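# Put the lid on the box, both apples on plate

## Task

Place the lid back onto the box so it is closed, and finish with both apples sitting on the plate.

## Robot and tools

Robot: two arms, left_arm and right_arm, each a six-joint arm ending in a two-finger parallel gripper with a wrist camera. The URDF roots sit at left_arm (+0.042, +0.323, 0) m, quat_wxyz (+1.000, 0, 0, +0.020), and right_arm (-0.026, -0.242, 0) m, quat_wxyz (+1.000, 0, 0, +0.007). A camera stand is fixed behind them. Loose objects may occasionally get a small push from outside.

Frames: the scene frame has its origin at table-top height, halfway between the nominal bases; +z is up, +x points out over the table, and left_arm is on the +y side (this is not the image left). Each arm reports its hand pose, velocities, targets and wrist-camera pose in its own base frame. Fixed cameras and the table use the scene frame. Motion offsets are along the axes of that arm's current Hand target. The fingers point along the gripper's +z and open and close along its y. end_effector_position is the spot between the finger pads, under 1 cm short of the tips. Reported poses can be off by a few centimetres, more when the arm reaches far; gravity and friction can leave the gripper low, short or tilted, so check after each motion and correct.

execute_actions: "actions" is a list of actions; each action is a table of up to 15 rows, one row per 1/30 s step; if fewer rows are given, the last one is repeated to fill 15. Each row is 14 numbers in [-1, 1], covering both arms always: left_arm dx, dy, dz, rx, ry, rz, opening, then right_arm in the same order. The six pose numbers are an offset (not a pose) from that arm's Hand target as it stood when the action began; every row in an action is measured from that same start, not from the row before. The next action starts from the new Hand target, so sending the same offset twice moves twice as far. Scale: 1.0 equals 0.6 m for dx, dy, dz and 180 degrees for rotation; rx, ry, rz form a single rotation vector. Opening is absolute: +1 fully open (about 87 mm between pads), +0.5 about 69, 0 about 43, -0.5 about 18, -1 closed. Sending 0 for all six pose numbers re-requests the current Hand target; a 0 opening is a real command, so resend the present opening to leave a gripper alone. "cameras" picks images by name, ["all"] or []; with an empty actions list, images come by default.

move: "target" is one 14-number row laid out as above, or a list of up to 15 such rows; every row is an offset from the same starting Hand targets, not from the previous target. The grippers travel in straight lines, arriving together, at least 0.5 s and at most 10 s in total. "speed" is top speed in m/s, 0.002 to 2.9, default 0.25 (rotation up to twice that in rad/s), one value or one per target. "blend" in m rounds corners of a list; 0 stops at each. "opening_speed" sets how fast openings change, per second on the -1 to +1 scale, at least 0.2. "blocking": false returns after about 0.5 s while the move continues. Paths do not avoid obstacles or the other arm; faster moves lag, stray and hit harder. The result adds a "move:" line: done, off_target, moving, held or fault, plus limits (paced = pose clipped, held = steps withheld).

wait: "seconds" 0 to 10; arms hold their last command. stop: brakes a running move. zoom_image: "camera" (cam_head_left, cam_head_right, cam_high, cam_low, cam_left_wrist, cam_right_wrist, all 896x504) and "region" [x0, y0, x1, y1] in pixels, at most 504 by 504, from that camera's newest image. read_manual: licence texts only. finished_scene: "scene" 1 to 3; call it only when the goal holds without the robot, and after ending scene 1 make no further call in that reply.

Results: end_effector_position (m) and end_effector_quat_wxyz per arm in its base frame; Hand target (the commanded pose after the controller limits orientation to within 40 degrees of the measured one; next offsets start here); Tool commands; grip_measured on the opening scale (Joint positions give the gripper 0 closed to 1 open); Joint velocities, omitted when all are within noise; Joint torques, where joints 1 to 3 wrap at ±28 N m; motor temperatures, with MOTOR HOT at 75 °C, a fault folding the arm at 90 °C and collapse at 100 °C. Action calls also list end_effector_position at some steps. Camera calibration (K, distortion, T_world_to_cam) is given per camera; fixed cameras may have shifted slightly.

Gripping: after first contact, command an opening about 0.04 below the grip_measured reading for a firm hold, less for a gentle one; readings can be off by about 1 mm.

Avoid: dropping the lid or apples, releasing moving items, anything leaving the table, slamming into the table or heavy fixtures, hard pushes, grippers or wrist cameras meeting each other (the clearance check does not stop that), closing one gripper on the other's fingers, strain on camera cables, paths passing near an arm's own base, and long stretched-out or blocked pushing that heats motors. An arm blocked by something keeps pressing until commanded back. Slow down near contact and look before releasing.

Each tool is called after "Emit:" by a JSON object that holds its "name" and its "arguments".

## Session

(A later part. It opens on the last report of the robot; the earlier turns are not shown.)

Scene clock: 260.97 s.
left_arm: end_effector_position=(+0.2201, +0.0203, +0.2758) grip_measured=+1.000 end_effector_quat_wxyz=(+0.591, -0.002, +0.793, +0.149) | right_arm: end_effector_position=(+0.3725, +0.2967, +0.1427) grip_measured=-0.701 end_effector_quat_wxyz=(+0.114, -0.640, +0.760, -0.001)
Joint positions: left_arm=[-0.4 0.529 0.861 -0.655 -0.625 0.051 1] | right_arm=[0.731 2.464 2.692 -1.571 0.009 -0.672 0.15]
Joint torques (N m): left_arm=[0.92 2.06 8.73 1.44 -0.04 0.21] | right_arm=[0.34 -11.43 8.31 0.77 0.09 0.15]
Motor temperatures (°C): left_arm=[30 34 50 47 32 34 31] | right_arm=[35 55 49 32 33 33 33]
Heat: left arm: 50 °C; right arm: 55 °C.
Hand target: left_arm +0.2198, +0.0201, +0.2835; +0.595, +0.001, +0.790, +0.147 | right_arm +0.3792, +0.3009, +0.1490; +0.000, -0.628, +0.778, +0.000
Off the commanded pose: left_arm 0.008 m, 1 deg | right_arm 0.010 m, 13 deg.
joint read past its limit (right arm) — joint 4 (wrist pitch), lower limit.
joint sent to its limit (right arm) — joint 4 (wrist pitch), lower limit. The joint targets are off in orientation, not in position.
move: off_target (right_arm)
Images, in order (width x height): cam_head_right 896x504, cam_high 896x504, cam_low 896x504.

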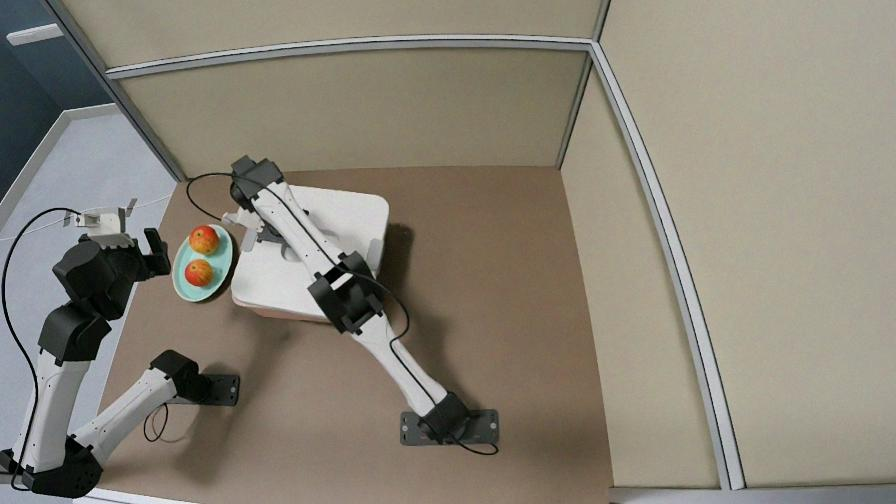

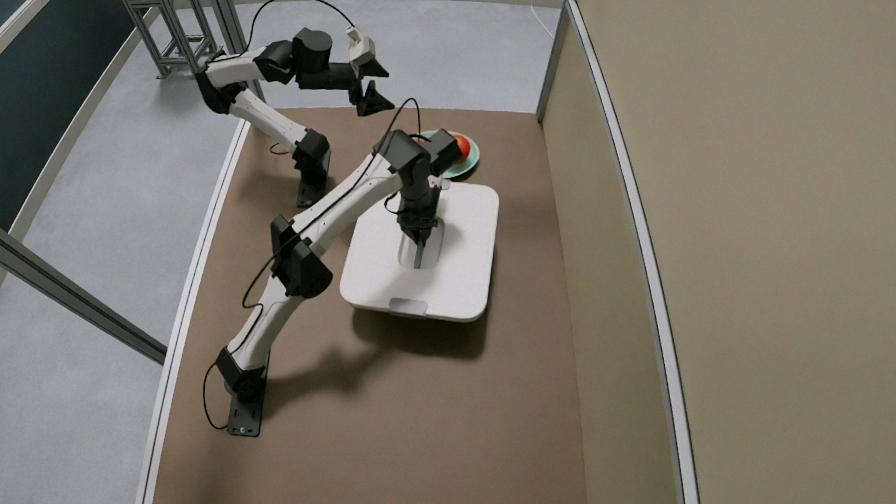

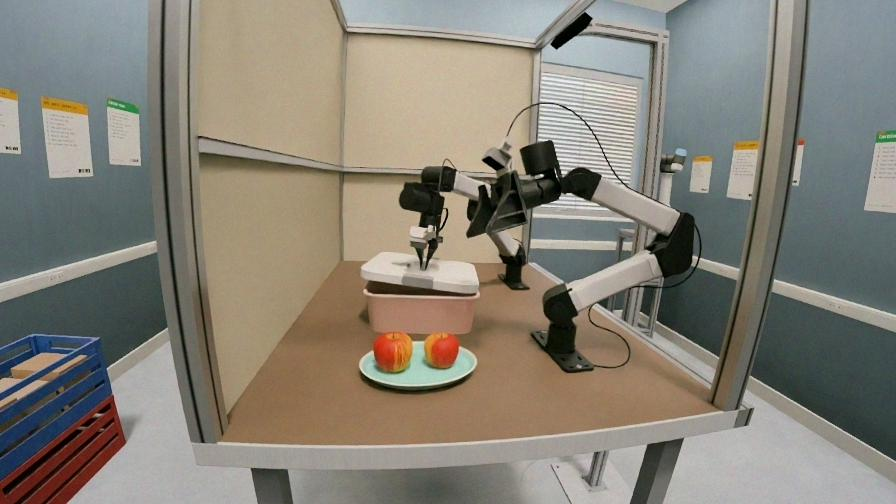

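Emit:
{"name": "zoom_image", "arguments": {"camera": "cam_low", "region": [350, 245, 490, 340]}}

Emit:
{"name": "zoom_image", "arguments": {"camera": "cam_head_right", "region": [220, 230, 340, 330]}}

Emit:
{"name": "zoom_image", "arguments": {"camera": "cam_high", "region": [330, 170, 510, 340]}}

Scaled by 3.600.

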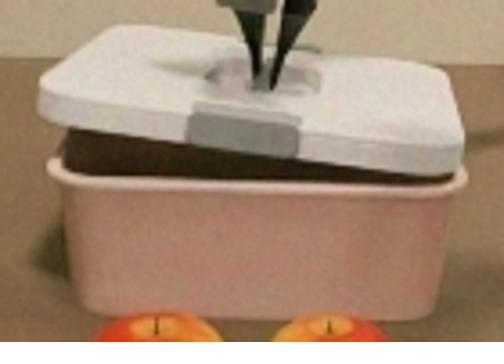

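Scaled by 4.200.

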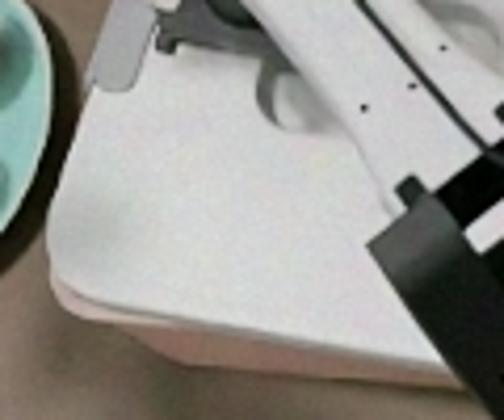

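Scaled by 2.800.

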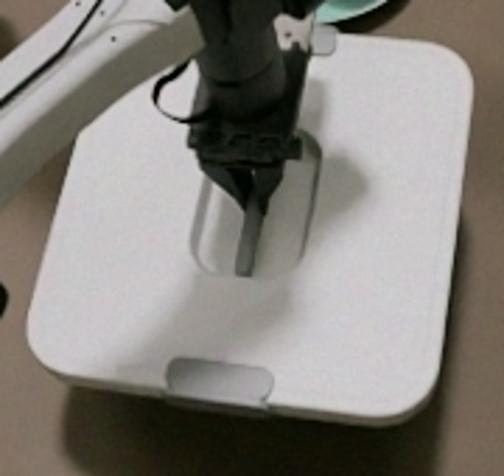

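Emit:
{"name": "move", "arguments": {"target": [0,0,0,0,0,0,1,-0.0263,0.0125,0,0,0,0,-1], "speed": 0.12, "cameras": ["cam_head_left","cam_head_right","cam_low","cam_high"]}}

Emit:
{"name": "zoom_image", "arguments": {"camera": "cam_low", "region": [350, 245, 490, 340]}}

Emit:
{"name": "zoom_image", "arguments": {"camera": "cam_head_right", "region": [210, 170, 410, 340]}}

Emit:
{"name": "zoom_image", "arguments": {"camera": "cam_head_left", "region": [200, 160, 420, 350]}}

Scene clock: 380.50 s.
left_arm: end_effector_position=(+0.2201, +0.0203, +0.2758) grip_measured=+1.000 end_effector_quat_wxyz=(+0.591, -0.002, +0.793, +0.149) | right_arm: end_effector_position=(+0.3703, +0.3111, +0.1438) grip_measured=-0.702 end_effector_quat_wxyz=(+0.128, -0.637, +0.760, +0.002)
Joint positions: left_arm=[-0.4 0.529 0.861 -0.655 -0.625 0.051 1] | right_arm=[0.754 2.492 2.748 -1.571 0.009 -0.643 0.149]
Joint torques (N m): left_arm=[0.92 2.06 8.84 1.45 -0.04 0.21] | right_arm=[0.87 -11.25 8.44 0.82 0.11 0.14]
Motor temperatures (°C): left_arm=[30 34 51 47 32 34 31] | right_arm=[35 61 49 32 33 33 34]
Heat: left arm: 51 °C; right arm: 61 °C.
Hand target: left_arm +0.2198, +0.0201, +0.2835; +0.595, +0.001, +0.790, +0.147 | right_arm +0.3751, +0.3180, +0.1491; +0.000, -0.628, +0.778, +0.000
Off the commanded pose: left_arm 0.008 m, 1 deg | right_arm 0.010 m, 15 deg.
joint read past its limit (right arm) — joint 4 (wrist pitch), lower limit.
joint sent to its limit (right arm) — joint 4 (wrist pitch), lower limit. The joint targets are off in orientation, not in position.
move: off_target (right_arm)
Images, in order (width x height): cam_head_left 896x504, cam_head_right 896x504, cam_high 896x504, cam_low 896x504.

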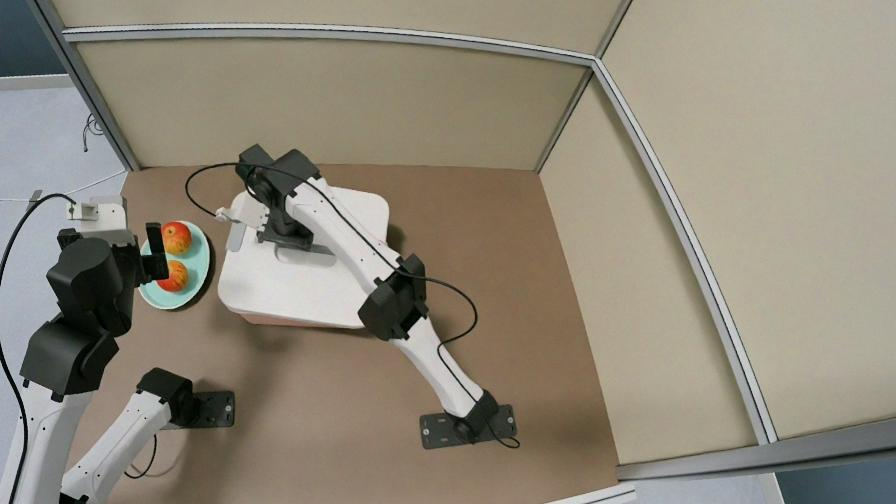

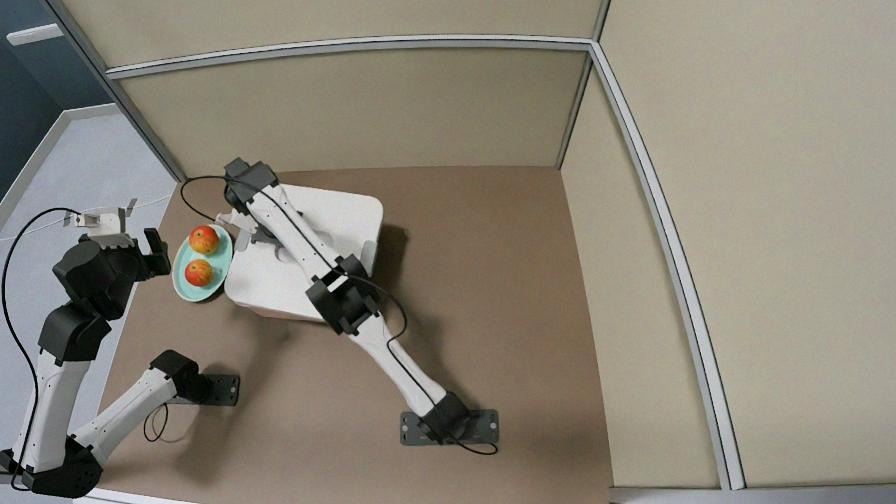

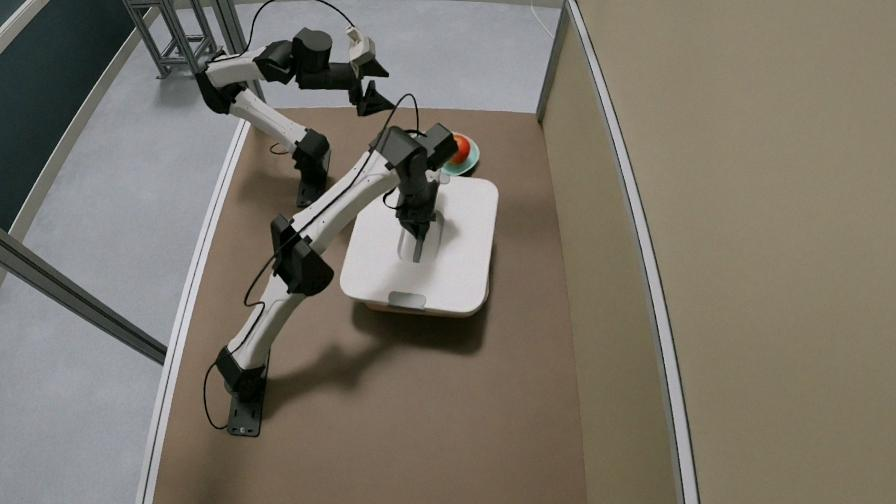

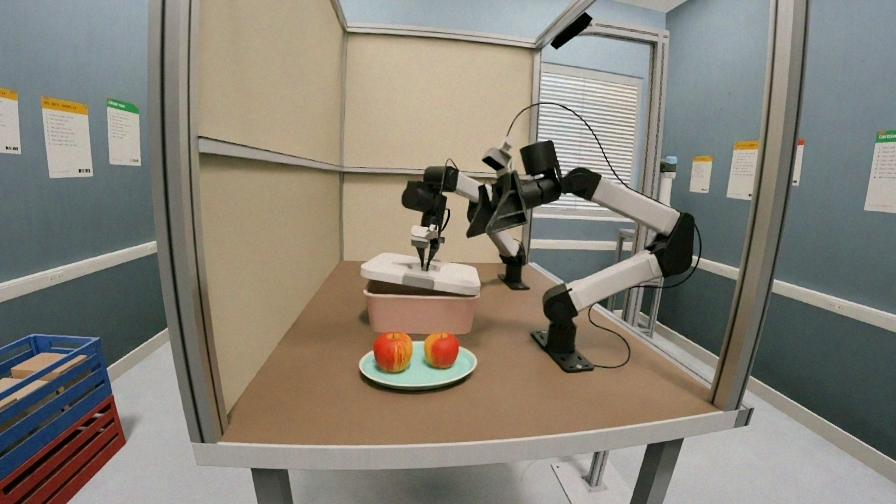

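Scaled by 3.600.

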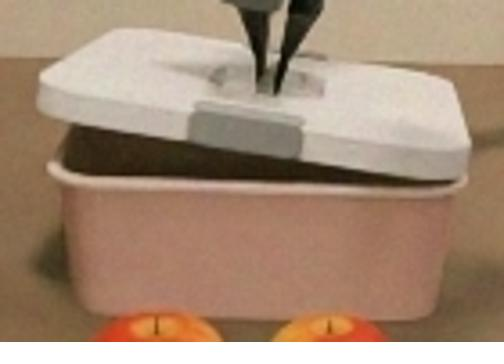

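Scaled by 2.520.

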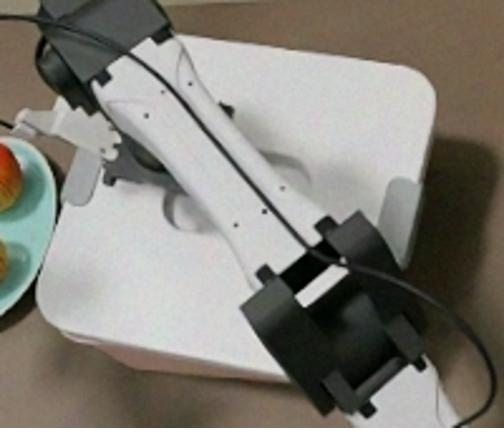

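Scaled by 2.291.

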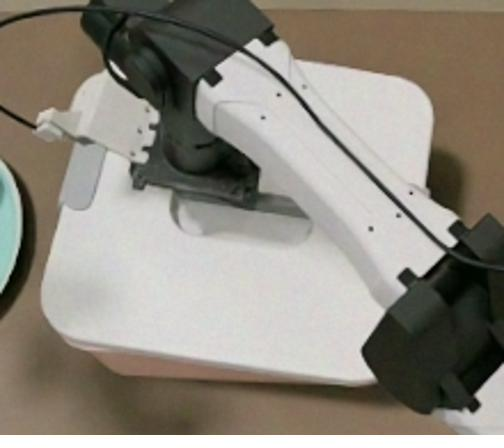

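Emit:
{"name": "zoom_image", "arguments": {"camera": "cam_high", "region": [330, 250, 510, 350]}}

Emit:
{"name": "zoom_image", "arguments": {"camera": "cam_head_right", "region": [215, 260, 335, 330]}}

Scaled by 2.800.

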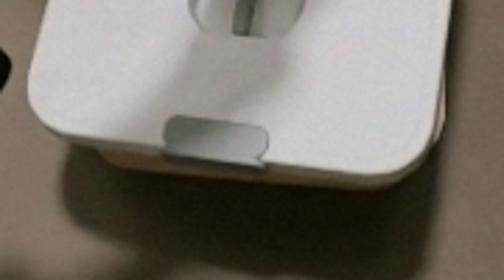

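Scaled by 4.200.

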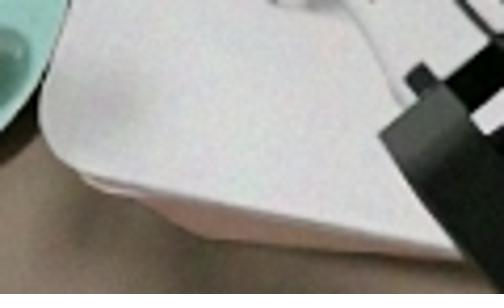

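Emit:
{"name": "move", "arguments": {"target": [0,0,0,0,0,0,1,-0.0025,-0.0114,0,0,0,-0.025,-1], "speed": 0.12, "cameras": ["cam_head_right","cam_low","cam_high"]}}

Emit:
{"name": "zoom_image", "arguments": {"camera": "cam_low", "region": [350, 245, 490, 340]}}

Emit:
{"name": "zoom_image", "arguments": {"camera": "cam_head_right", "region": [215, 260, 335, 330]}}

Emit:
{"name": "zoom_image", "arguments": {"camera": "cam_high", "region": [330, 250, 510, 350]}}

Scene clock: 441.80 s.
left_arm: end_effector_position=(+0.2201, +0.0203, +0.2758) grip_measured=+1.000 end_effector_quat_wxyz=(+0.591, -0.002, +0.793, +0.149) | right_arm: end_effector_position=(+0.3743, +0.3136, +0.1442) grip_measured=-0.702 end_effector_quat_wxyz=(+0.133, -0.656, +0.743, +0.001)
Joint positions: left_arm=[-0.4 0.529 0.861 -0.655 -0.625 0.051 1] | right_arm=[0.754 2.504 2.771 -1.571 0.005 -0.694 0.149]
Joint torques (N m): left_arm=[0.95 2.07 8.83 1.45 -0.04 0.2] | right_arm=[0.35 -11.21 8.36 0.83 0.11 -0.18]
Motor temperatures (°C): left_arm=[30 33 51 47 31 34 31] | right_arm=[35 63 49 32 33 33 34]
Heat: left arm: 51 °C; right arm: 63 °C.
Hand target: left_arm +0.2198, +0.0201, +0.2835; +0.595, +0.001, +0.790, +0.147 | right_arm +0.3821, +0.3180, +0.1492; +0.000, -0.658, +0.753, +0.000
Off the commanded pose: left_arm 0.008 m, 1 deg | right_arm 0.010 m, 15 deg.
joint read past its limit (right arm) — joint 4 (wrist pitch), lower limit.
joint sent to its limit (right arm) — joint 4 (wrist pitch), lower limit. The joint targets are off in orientation, not in position.
move: off_target (right_arm)
Images, in order (width x height): cam_head_right 896x504, cam_high 896x504, cam_low 896x504.

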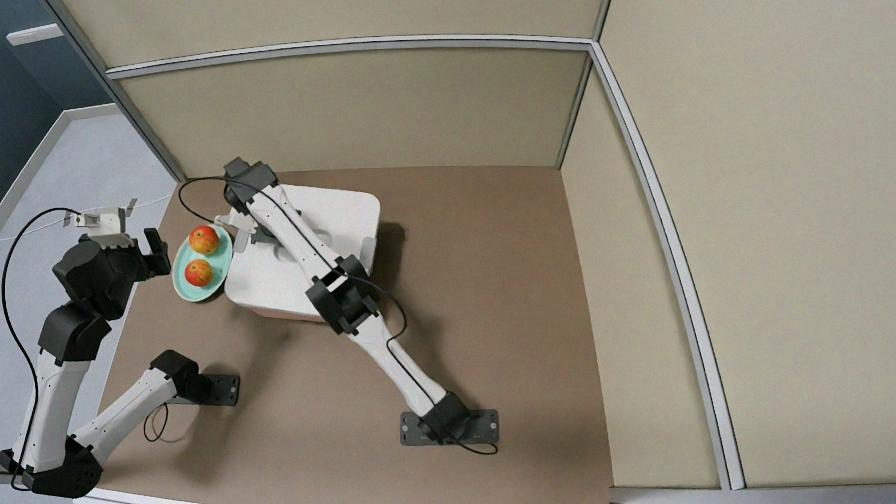

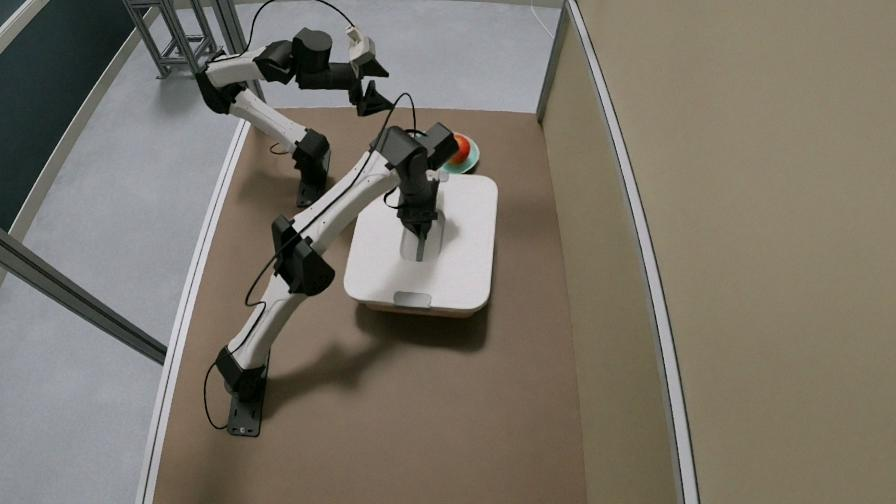

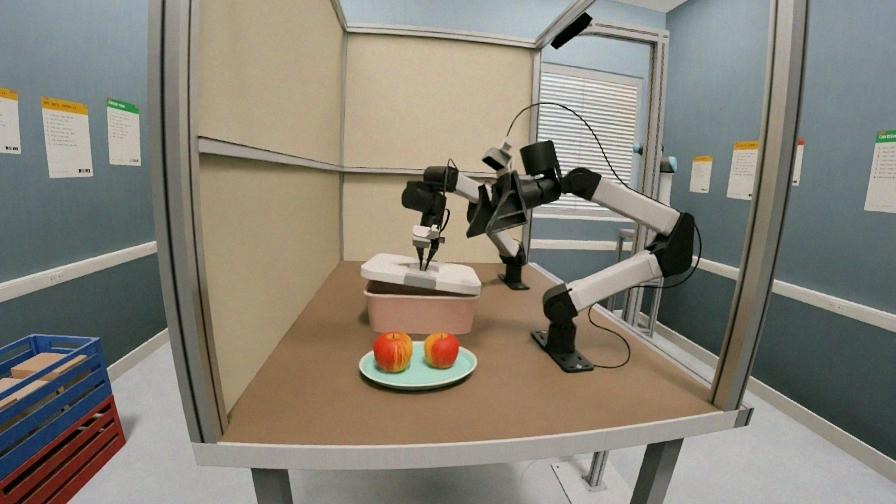

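Scaled by 3.600.

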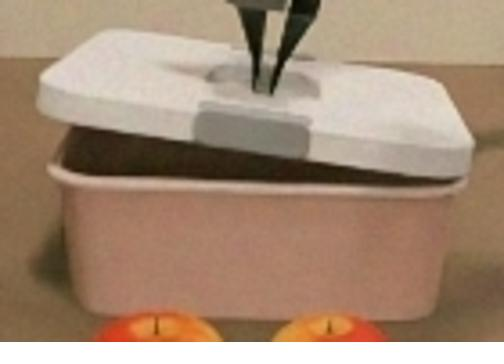

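Scaled by 4.200.

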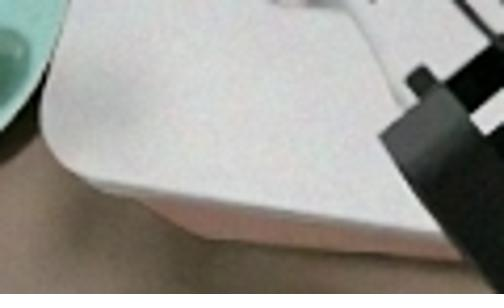

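Scaled by 2.800.

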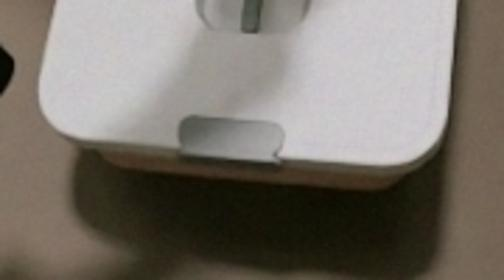

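Emit:
{"name": "move", "arguments": {"target": [0,0,0,0,0,0,1,0,0,0.045,0,0,0,-1], "speed": 0.08, "cameras": ["cam_head_right","cam_low","cam_high"]}}

Emit:
{"name": "zoom_image", "arguments": {"camera": "cam_low", "region": [350, 245, 490, 340]}}

Emit:
{"name": "zoom_image", "arguments": {"camera": "cam_head_right", "region": [215, 170, 395, 330]}}

Emit:
{"name": "zoom_image", "arguments": {"camera": "cam_high", "region": [330, 250, 510, 350]}}

Scene clock: 453.43 s.
left_arm: end_effector_position=(+0.2201, +0.0203, +0.2758) grip_measured=+1.000 end_effector_quat_wxyz=(+0.591, -0.002, +0.793, +0.149) | right_arm: end_effector_position=(+0.3749, +0.3149, +0.1280) grip_measured=-0.698 end_effector_quat_wxyz=(+0.117, -0.659, +0.743, +0.003)
Joint positions: left_arm=[-0.4 0.529 0.861 -0.655 -0.625 0.051 1] | right_arm=[0.754 2.54 2.774 -1.57 0.002 -0.696 0.151]
Joint torques (N m): left_arm=[0.91 2.03 8.87 1.45 -0.06 0.21] | right_arm=[0.28 -10.09 7.31 0.77 0.11 -0.11]
Motor temperatures (°C): left_arm=[30 33 51 47 31 34 31] | right_arm=[35 65 49 32 33 33 34]
Heat: left arm: 51 °C; right arm: 65 °C.
Hand target: left_arm +0.2198, +0.0201, +0.2835; +0.595, +0.001, +0.790, +0.147 | right_arm +0.3821, +0.3181, +0.1221; +0.000, -0.658, +0.753, +0.000
Off the commanded pose: left_arm 0.008 m, 1 deg | right_arm 0.010 m, 13 deg.
joint read past its limit (right arm) — joint 4 (wrist pitch), lower limit.
joint sent to its limit (right arm) — joint 4 (wrist pitch), lower limit. The joint targets are off in orientation, not in position.
move: off_target (right_arm)
Images, in order (width x height): cam_head_right 896x504, cam_high 896x504, cam_low 896x504.

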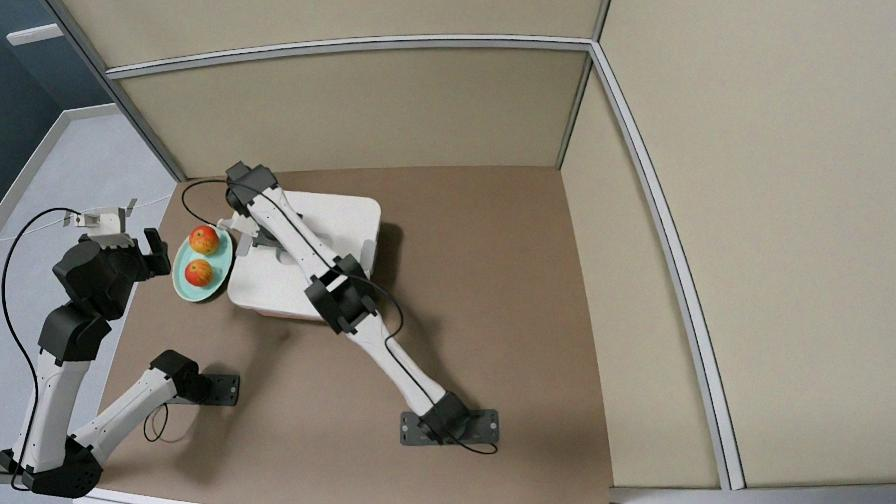

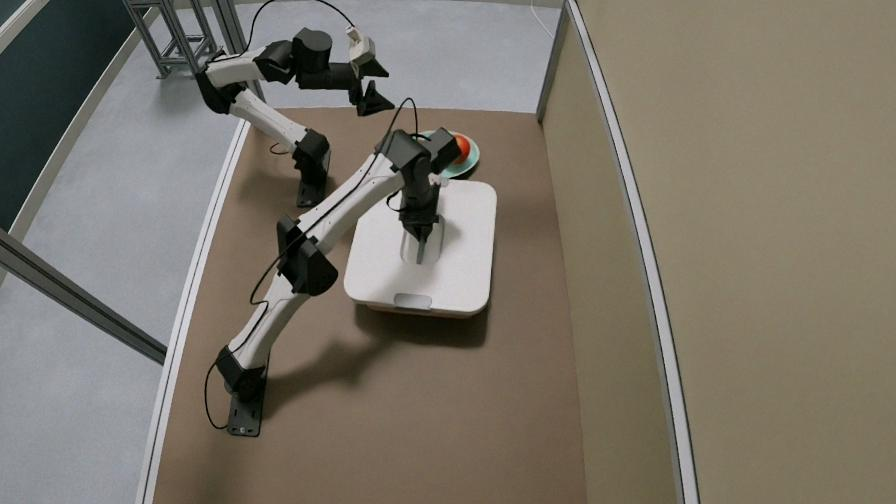

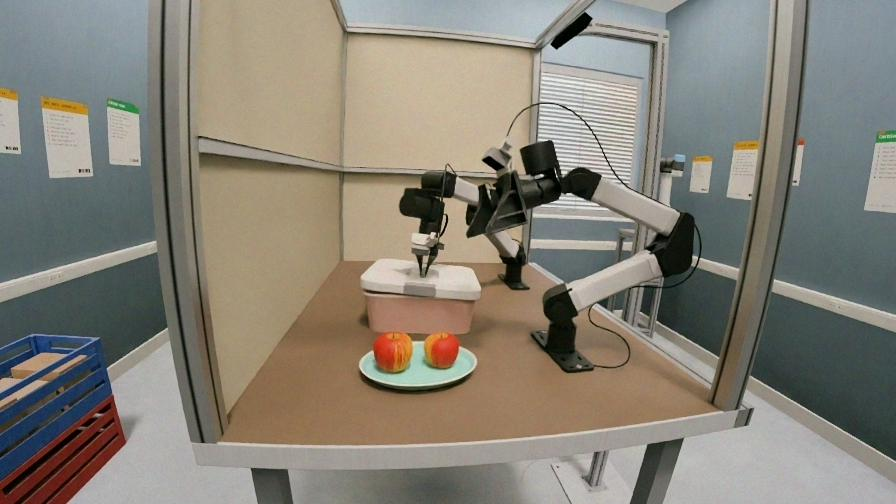

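Scaled by 3.600.

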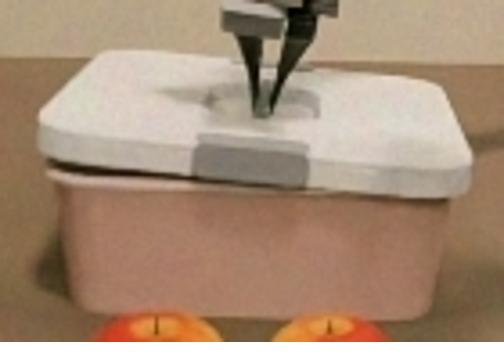

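Scaled by 2.800.

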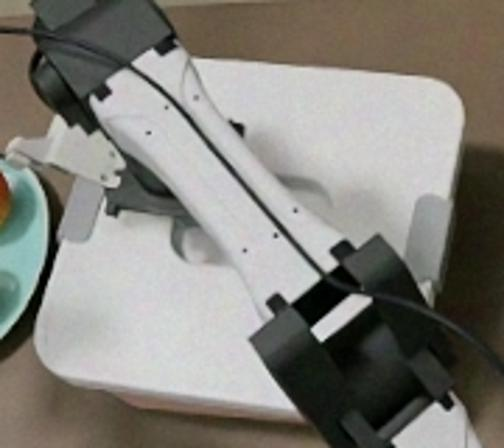

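Scaled by 2.800.

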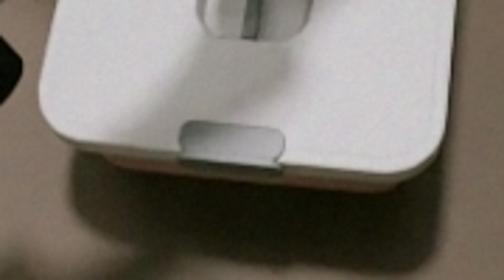

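Emit:
{"name": "move", "arguments": {"target": [0,0,0,0,0,0,1,0,0,0.025,0,0,0,-1], "speed": 0.06, "cameras": ["cam_low","cam_high"]}}

Emit:
{"name": "zoom_image", "arguments": {"camera": "cam_low", "region": [350, 245, 490, 340]}}

Emit:
{"name": "zoom_image", "arguments": {"camera": "cam_high", "region": [330, 170, 510, 350]}}

Scene clock: 463.97 s.
left_arm: end_effector_position=(+0.2201, +0.0203, +0.2758) grip_measured=+1.000 end_effector_quat_wxyz=(+0.591, -0.002, +0.793, +0.149) | right_arm: end_effector_position=(+0.3758, +0.3161, +0.1261) grip_measured=-0.698 end_effector_quat_wxyz=(+0.117, -0.659, +0.743, +0.003)
Joint positions: left_arm=[-0.4 0.529 0.861 -0.655 -0.625 0.051 1] | right_arm=[0.754 2.549 2.783 -1.57 0 -0.696 0.151]
Joint torques (N m): left_arm=[0.94 2.04 8.83 1.44 -0.04 0.22] | right_arm=[0.2 -8.46 6.11 0.77 0.11 -0.1]
Motor temperatures (°C): left_arm=[30 33 51 47 31 34 31] | right_arm=[35 66 50 32 33 33 34]
Heat: left arm: 51 °C; right arm: 66 °C.
Hand target: left_arm +0.2198, +0.0201, +0.2835; +0.595, +0.001, +0.790, +0.147 | right_arm +0.3821, +0.3181, +0.1072; +0.000, -0.658, +0.753, +0.000
Off the commanded pose: left_arm 0.008 m, 1 deg | right_arm 0.020 m, 13 deg.
joint read past its limit (right arm) — joint 4 (wrist pitch), lower limit.
joint sent to its limit (right arm) — joint 4 (wrist pitch), lower limit. The joint targets are off in orientation, not in position.
move: off_target (right_arm)
Images, in order (width x height): cam_high 896x504, cam_low 896x504.

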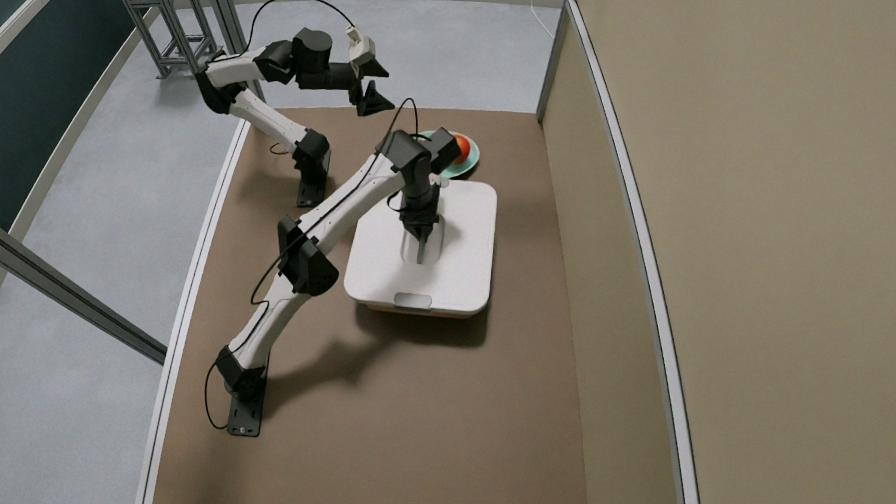

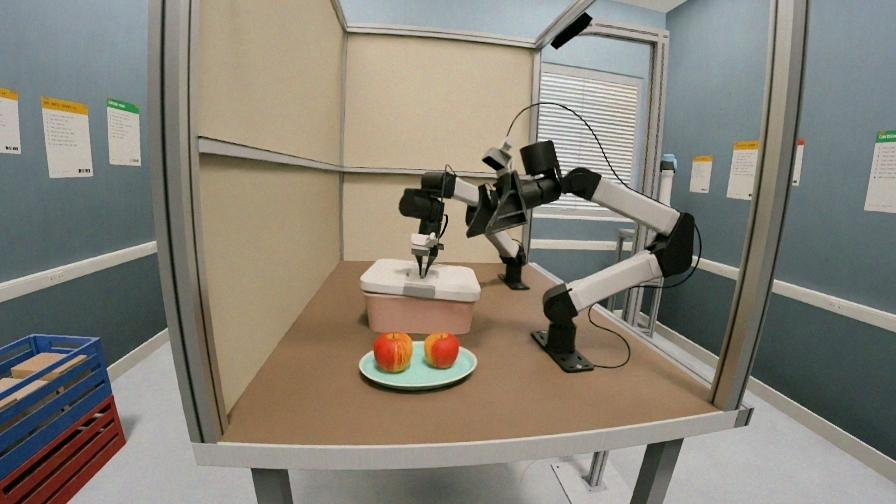

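Scaled by 3.600.

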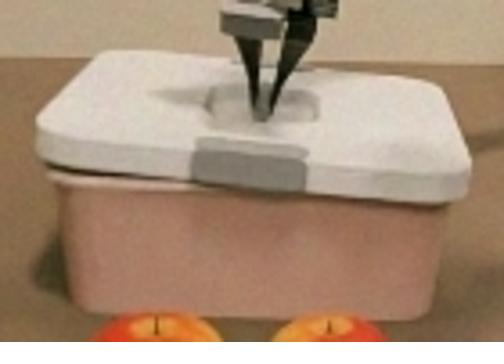

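Scaled by 2.800.

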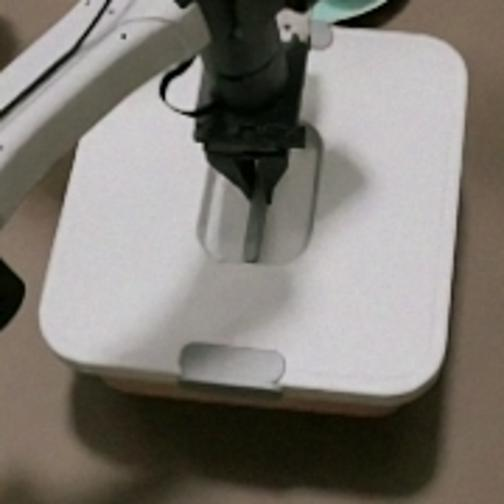

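Emit:
{"name": "move", "arguments": {"target": [[0,0,0,0,0,0,1,0,0,-0.022,0,0,0,-1],[0,0,0,0,0,0,1,0,0,-0.022,0,0,0,-0.25]], "speed": 0.1, "opening_speed": 0.6, "cameras": ["cam_low","cam_high","cam_head_right","cam_right_wrist"]}}

Emit:
{"name": "zoom_image", "arguments": {"camera": "cam_low", "region": [350, 245, 490, 340]}}

Scene clock: 487.27 s.
left_arm: end_effector_position=(+0.2201, +0.0203, +0.2758) grip_measured=+1.000 end_effector_quat_wxyz=(+0.591, -0.002, +0.793, +0.149) | right_arm: end_effector_position=(+0.3761, +0.3164, +0.1234) grip_measured=-0.250 end_effector_quat_wxyz=(+0.115, -0.659, +0.744, +0.003)
Joint positions: left_arm=[-0.4 0.529 0.861 -0.655 -0.625 0.051 1] | right_arm=[0.754 2.555 2.783 -1.569 0 -0.696 0.375]
Joint torques (N m): left_arm=[0.88 2.1 8.79 1.44 -0.04 0.21] | right_arm=[0.23 -11.03 6.49 0.74 0.12 -0.1]
Motor temperatures (°C): left_arm=[30 33 51 47 31 34 31] | right_arm=[35 64 48 32 32 33 34]
Heat: left arm: 51 °C; right arm: 64 °C.
Hand target: left_arm +0.2198, +0.0201, +0.2835; +0.595, +0.001, +0.790, +0.147 | right_arm +0.3821, +0.3181, +0.1204; +0.000, -0.658, +0.753, +0.000
Off the commanded pose: left_arm 0.008 m, 1 deg | right_arm 0.007 m, 13 deg.
joint read past its limit (right arm) — joint 4 (wrist pitch), lower limit.
joint sent to its limit (right arm) — joint 4 (wrist pitch), lower limit. The joint targets are off in orientation, not in position.
move: off_target (right_arm); target 2's new opening was sent with right_arm's hand 0.009 m and 13 deg from that target
camera_calibration:
cam_right_wrist: T_world_to_cam=[[0.976363, -0.170607, 0.132695, -0.327349], [-0.216065, -0.78623, 0.578929, 0.286949], [0.0055593, -0.593916, -0.804508, 0.427316], [0, 0, 0, 1]] pos_world=[0.379235, 0.423549, 0.221093]
Images, in order (width x height): cam_head_right 896x504, cam_high 896x504, cam_low 896x504, cam_right_wrist 896x504.

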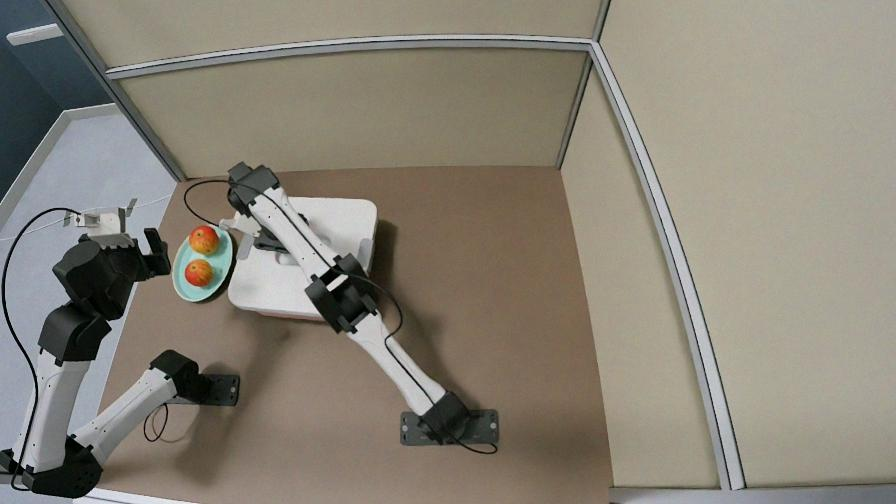

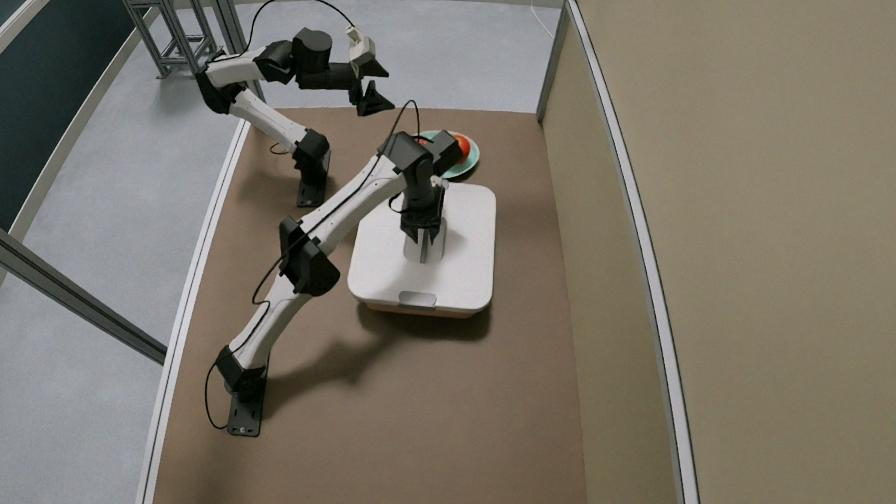

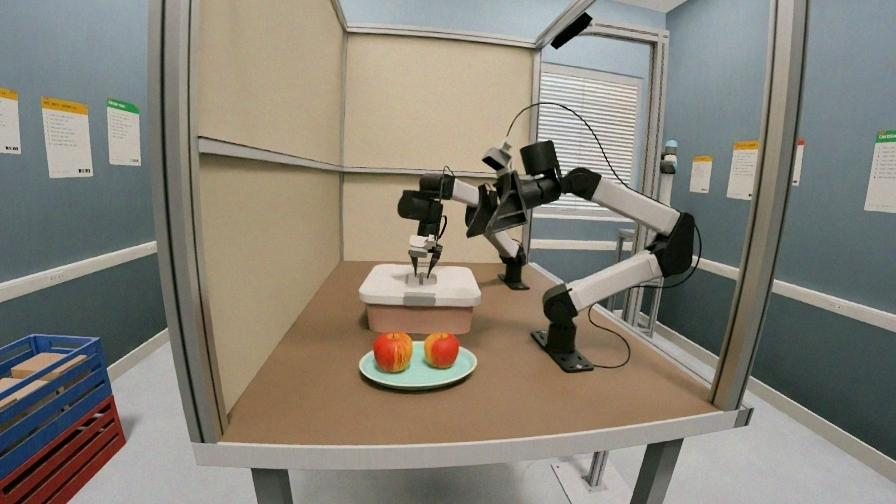

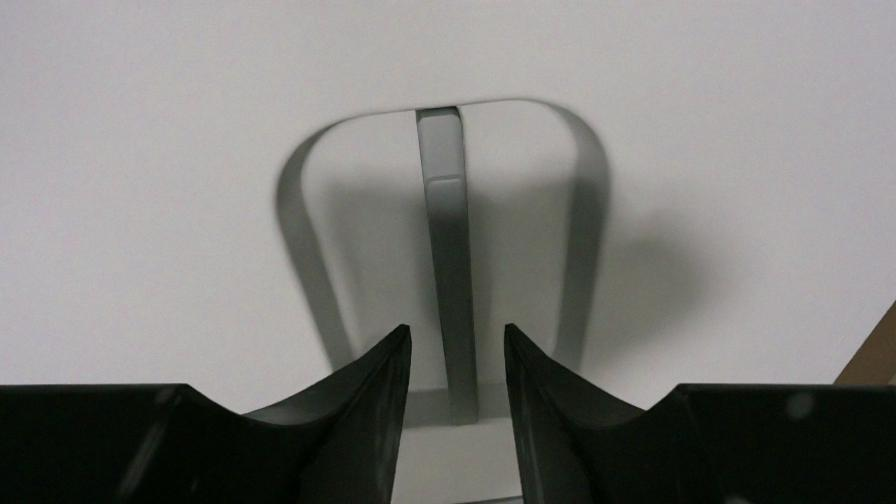

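Scaled by 3.600.

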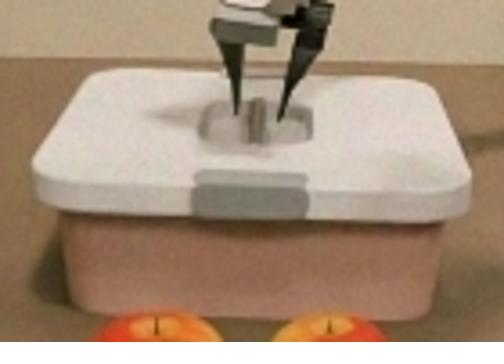

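Emit:
{"name": "move", "arguments": {"target": [[0,0,0,0,0,0,1,0,0,-0.16,0,0,0,-0.25],[0,0,0,0,0,0,1,0.55,0.15,-0.22,0,0,0,-0.25]], "speed": [0.2,0.4], "blend": 0.02, "cameras": ["cam_low","cam_high","cam_head_right"]}}

Emit:
{"name": "zoom_image", "arguments": {"camera": "cam_low", "region": [350, 245, 490, 340]}}

Emit:
{"name": "zoom_image", "arguments": {"camera": "cam_head_right", "region": [215, 170, 395, 340]}}

Emit:
{"name": "zoom_image", "arguments": {"camera": "cam_high", "region": [330, 170, 510, 350]}}

Scene clock: 504.73 s.
left_arm: end_effector_position=(+0.2201, +0.0203, +0.2758) grip_measured=+1.000 end_effector_quat_wxyz=(+0.591, -0.002, +0.793, +0.149) | right_arm: end_effector_position=(+0.2482, +0.0066, +0.2534) grip_measured=-0.250 end_effector_quat_wxyz=(+0.119, -0.647, +0.749, -0.080)
Joint positions: left_arm=[-0.4 0.529 0.861 -0.655 -0.625 0.051 1] | right_arm=[0.202 1.371 1.643 -1.555 0.024 -1.226 0.375]
Joint torques (N m): left_arm=[0.92 2.06 8.84 1.43 -0.03 0.21] | right_arm=[0.25 -3.41 4.94 0.68 0.19 -0.11]
Motor temperatures (°C): left_arm=[30 33 51 47 31 34 31] | right_arm=[35 66 48 32 32 32 34]
Heat: left arm: 51 °C; right arm: 66 °C.
Hand target: left_arm +0.2198, +0.0201, +0.2835; +0.595, +0.001, +0.790, +0.147 | right_arm +0.2486, +0.0031, +0.2524; +0.000, -0.658, +0.753, +0.000
Off the commanded pose: left_arm 0.008 m, 1 deg | right_arm 0.004 m, 16 deg.
joint read past its limit (right arm) — joint 4 (wrist pitch), lower limit.
joint sent to its limit (right arm) — joint 4 (wrist pitch), lower limit. The joint targets are off in orientation, not in position.
move: off_target (right_arm)
Images, in order (width x height): cam_head_right 896x504, cam_high 896x504, cam_low 896x504.

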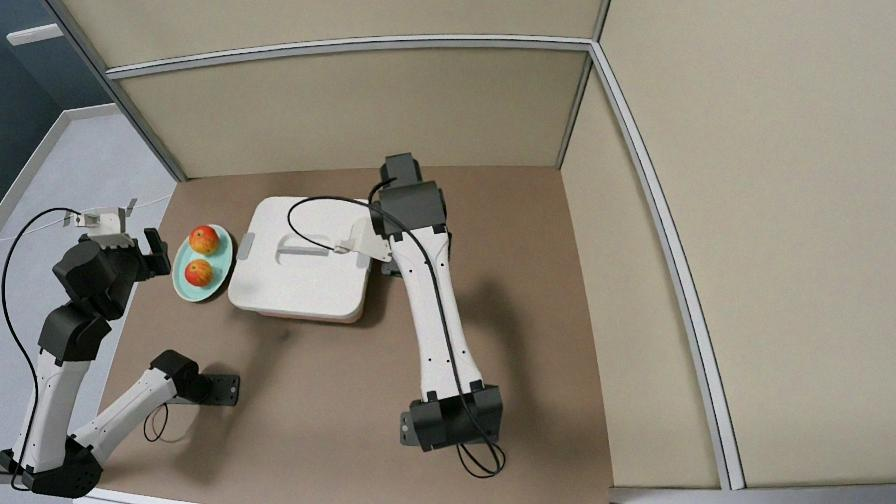

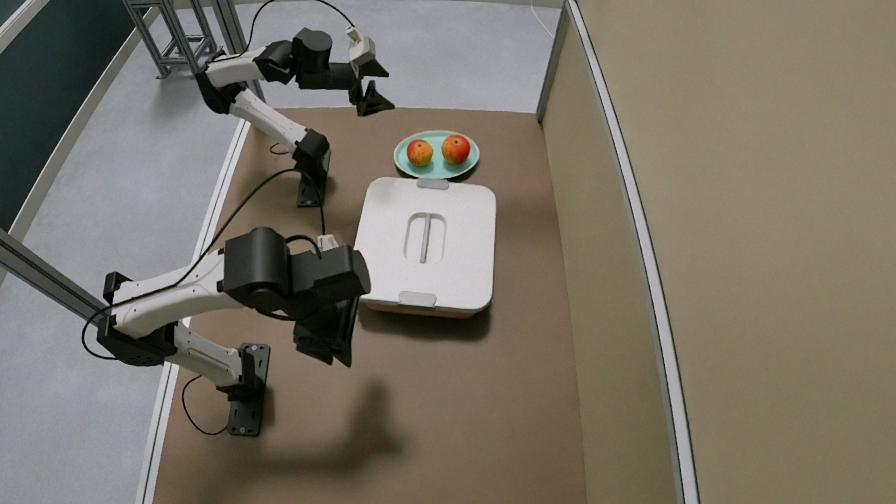

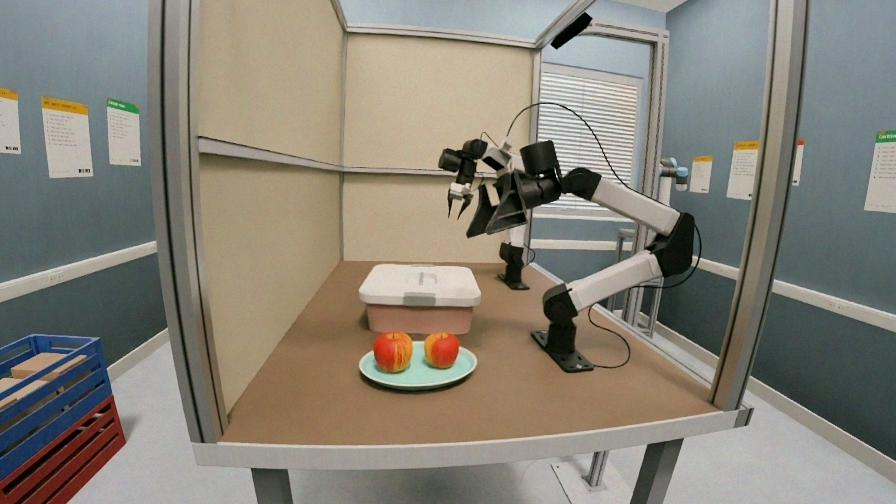

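Scaled by 3.600.

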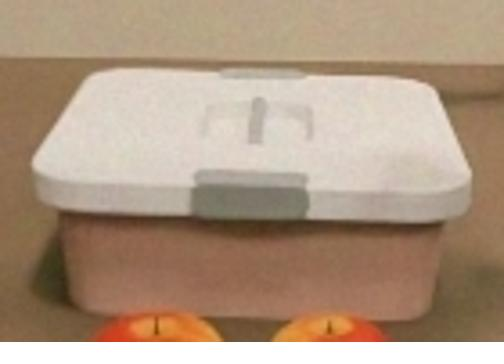

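Scaled by 2.800.

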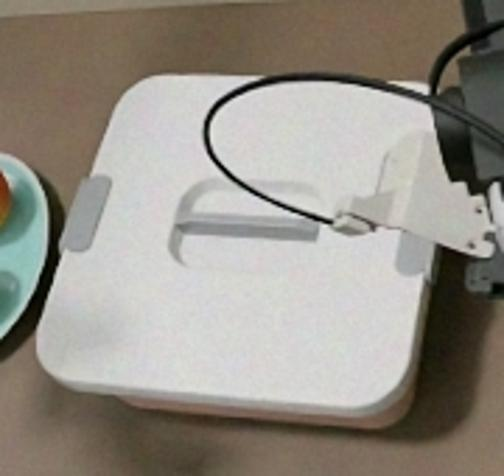

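Scaled by 2.800.

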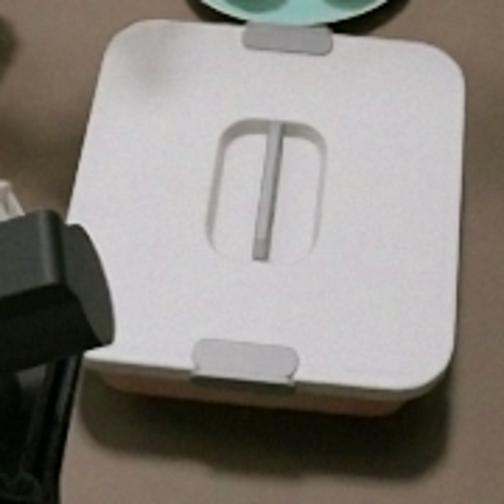

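Emit:
{"name": "finished_scene", "arguments": {"scene": 2}}

The scene is finished: the task was done.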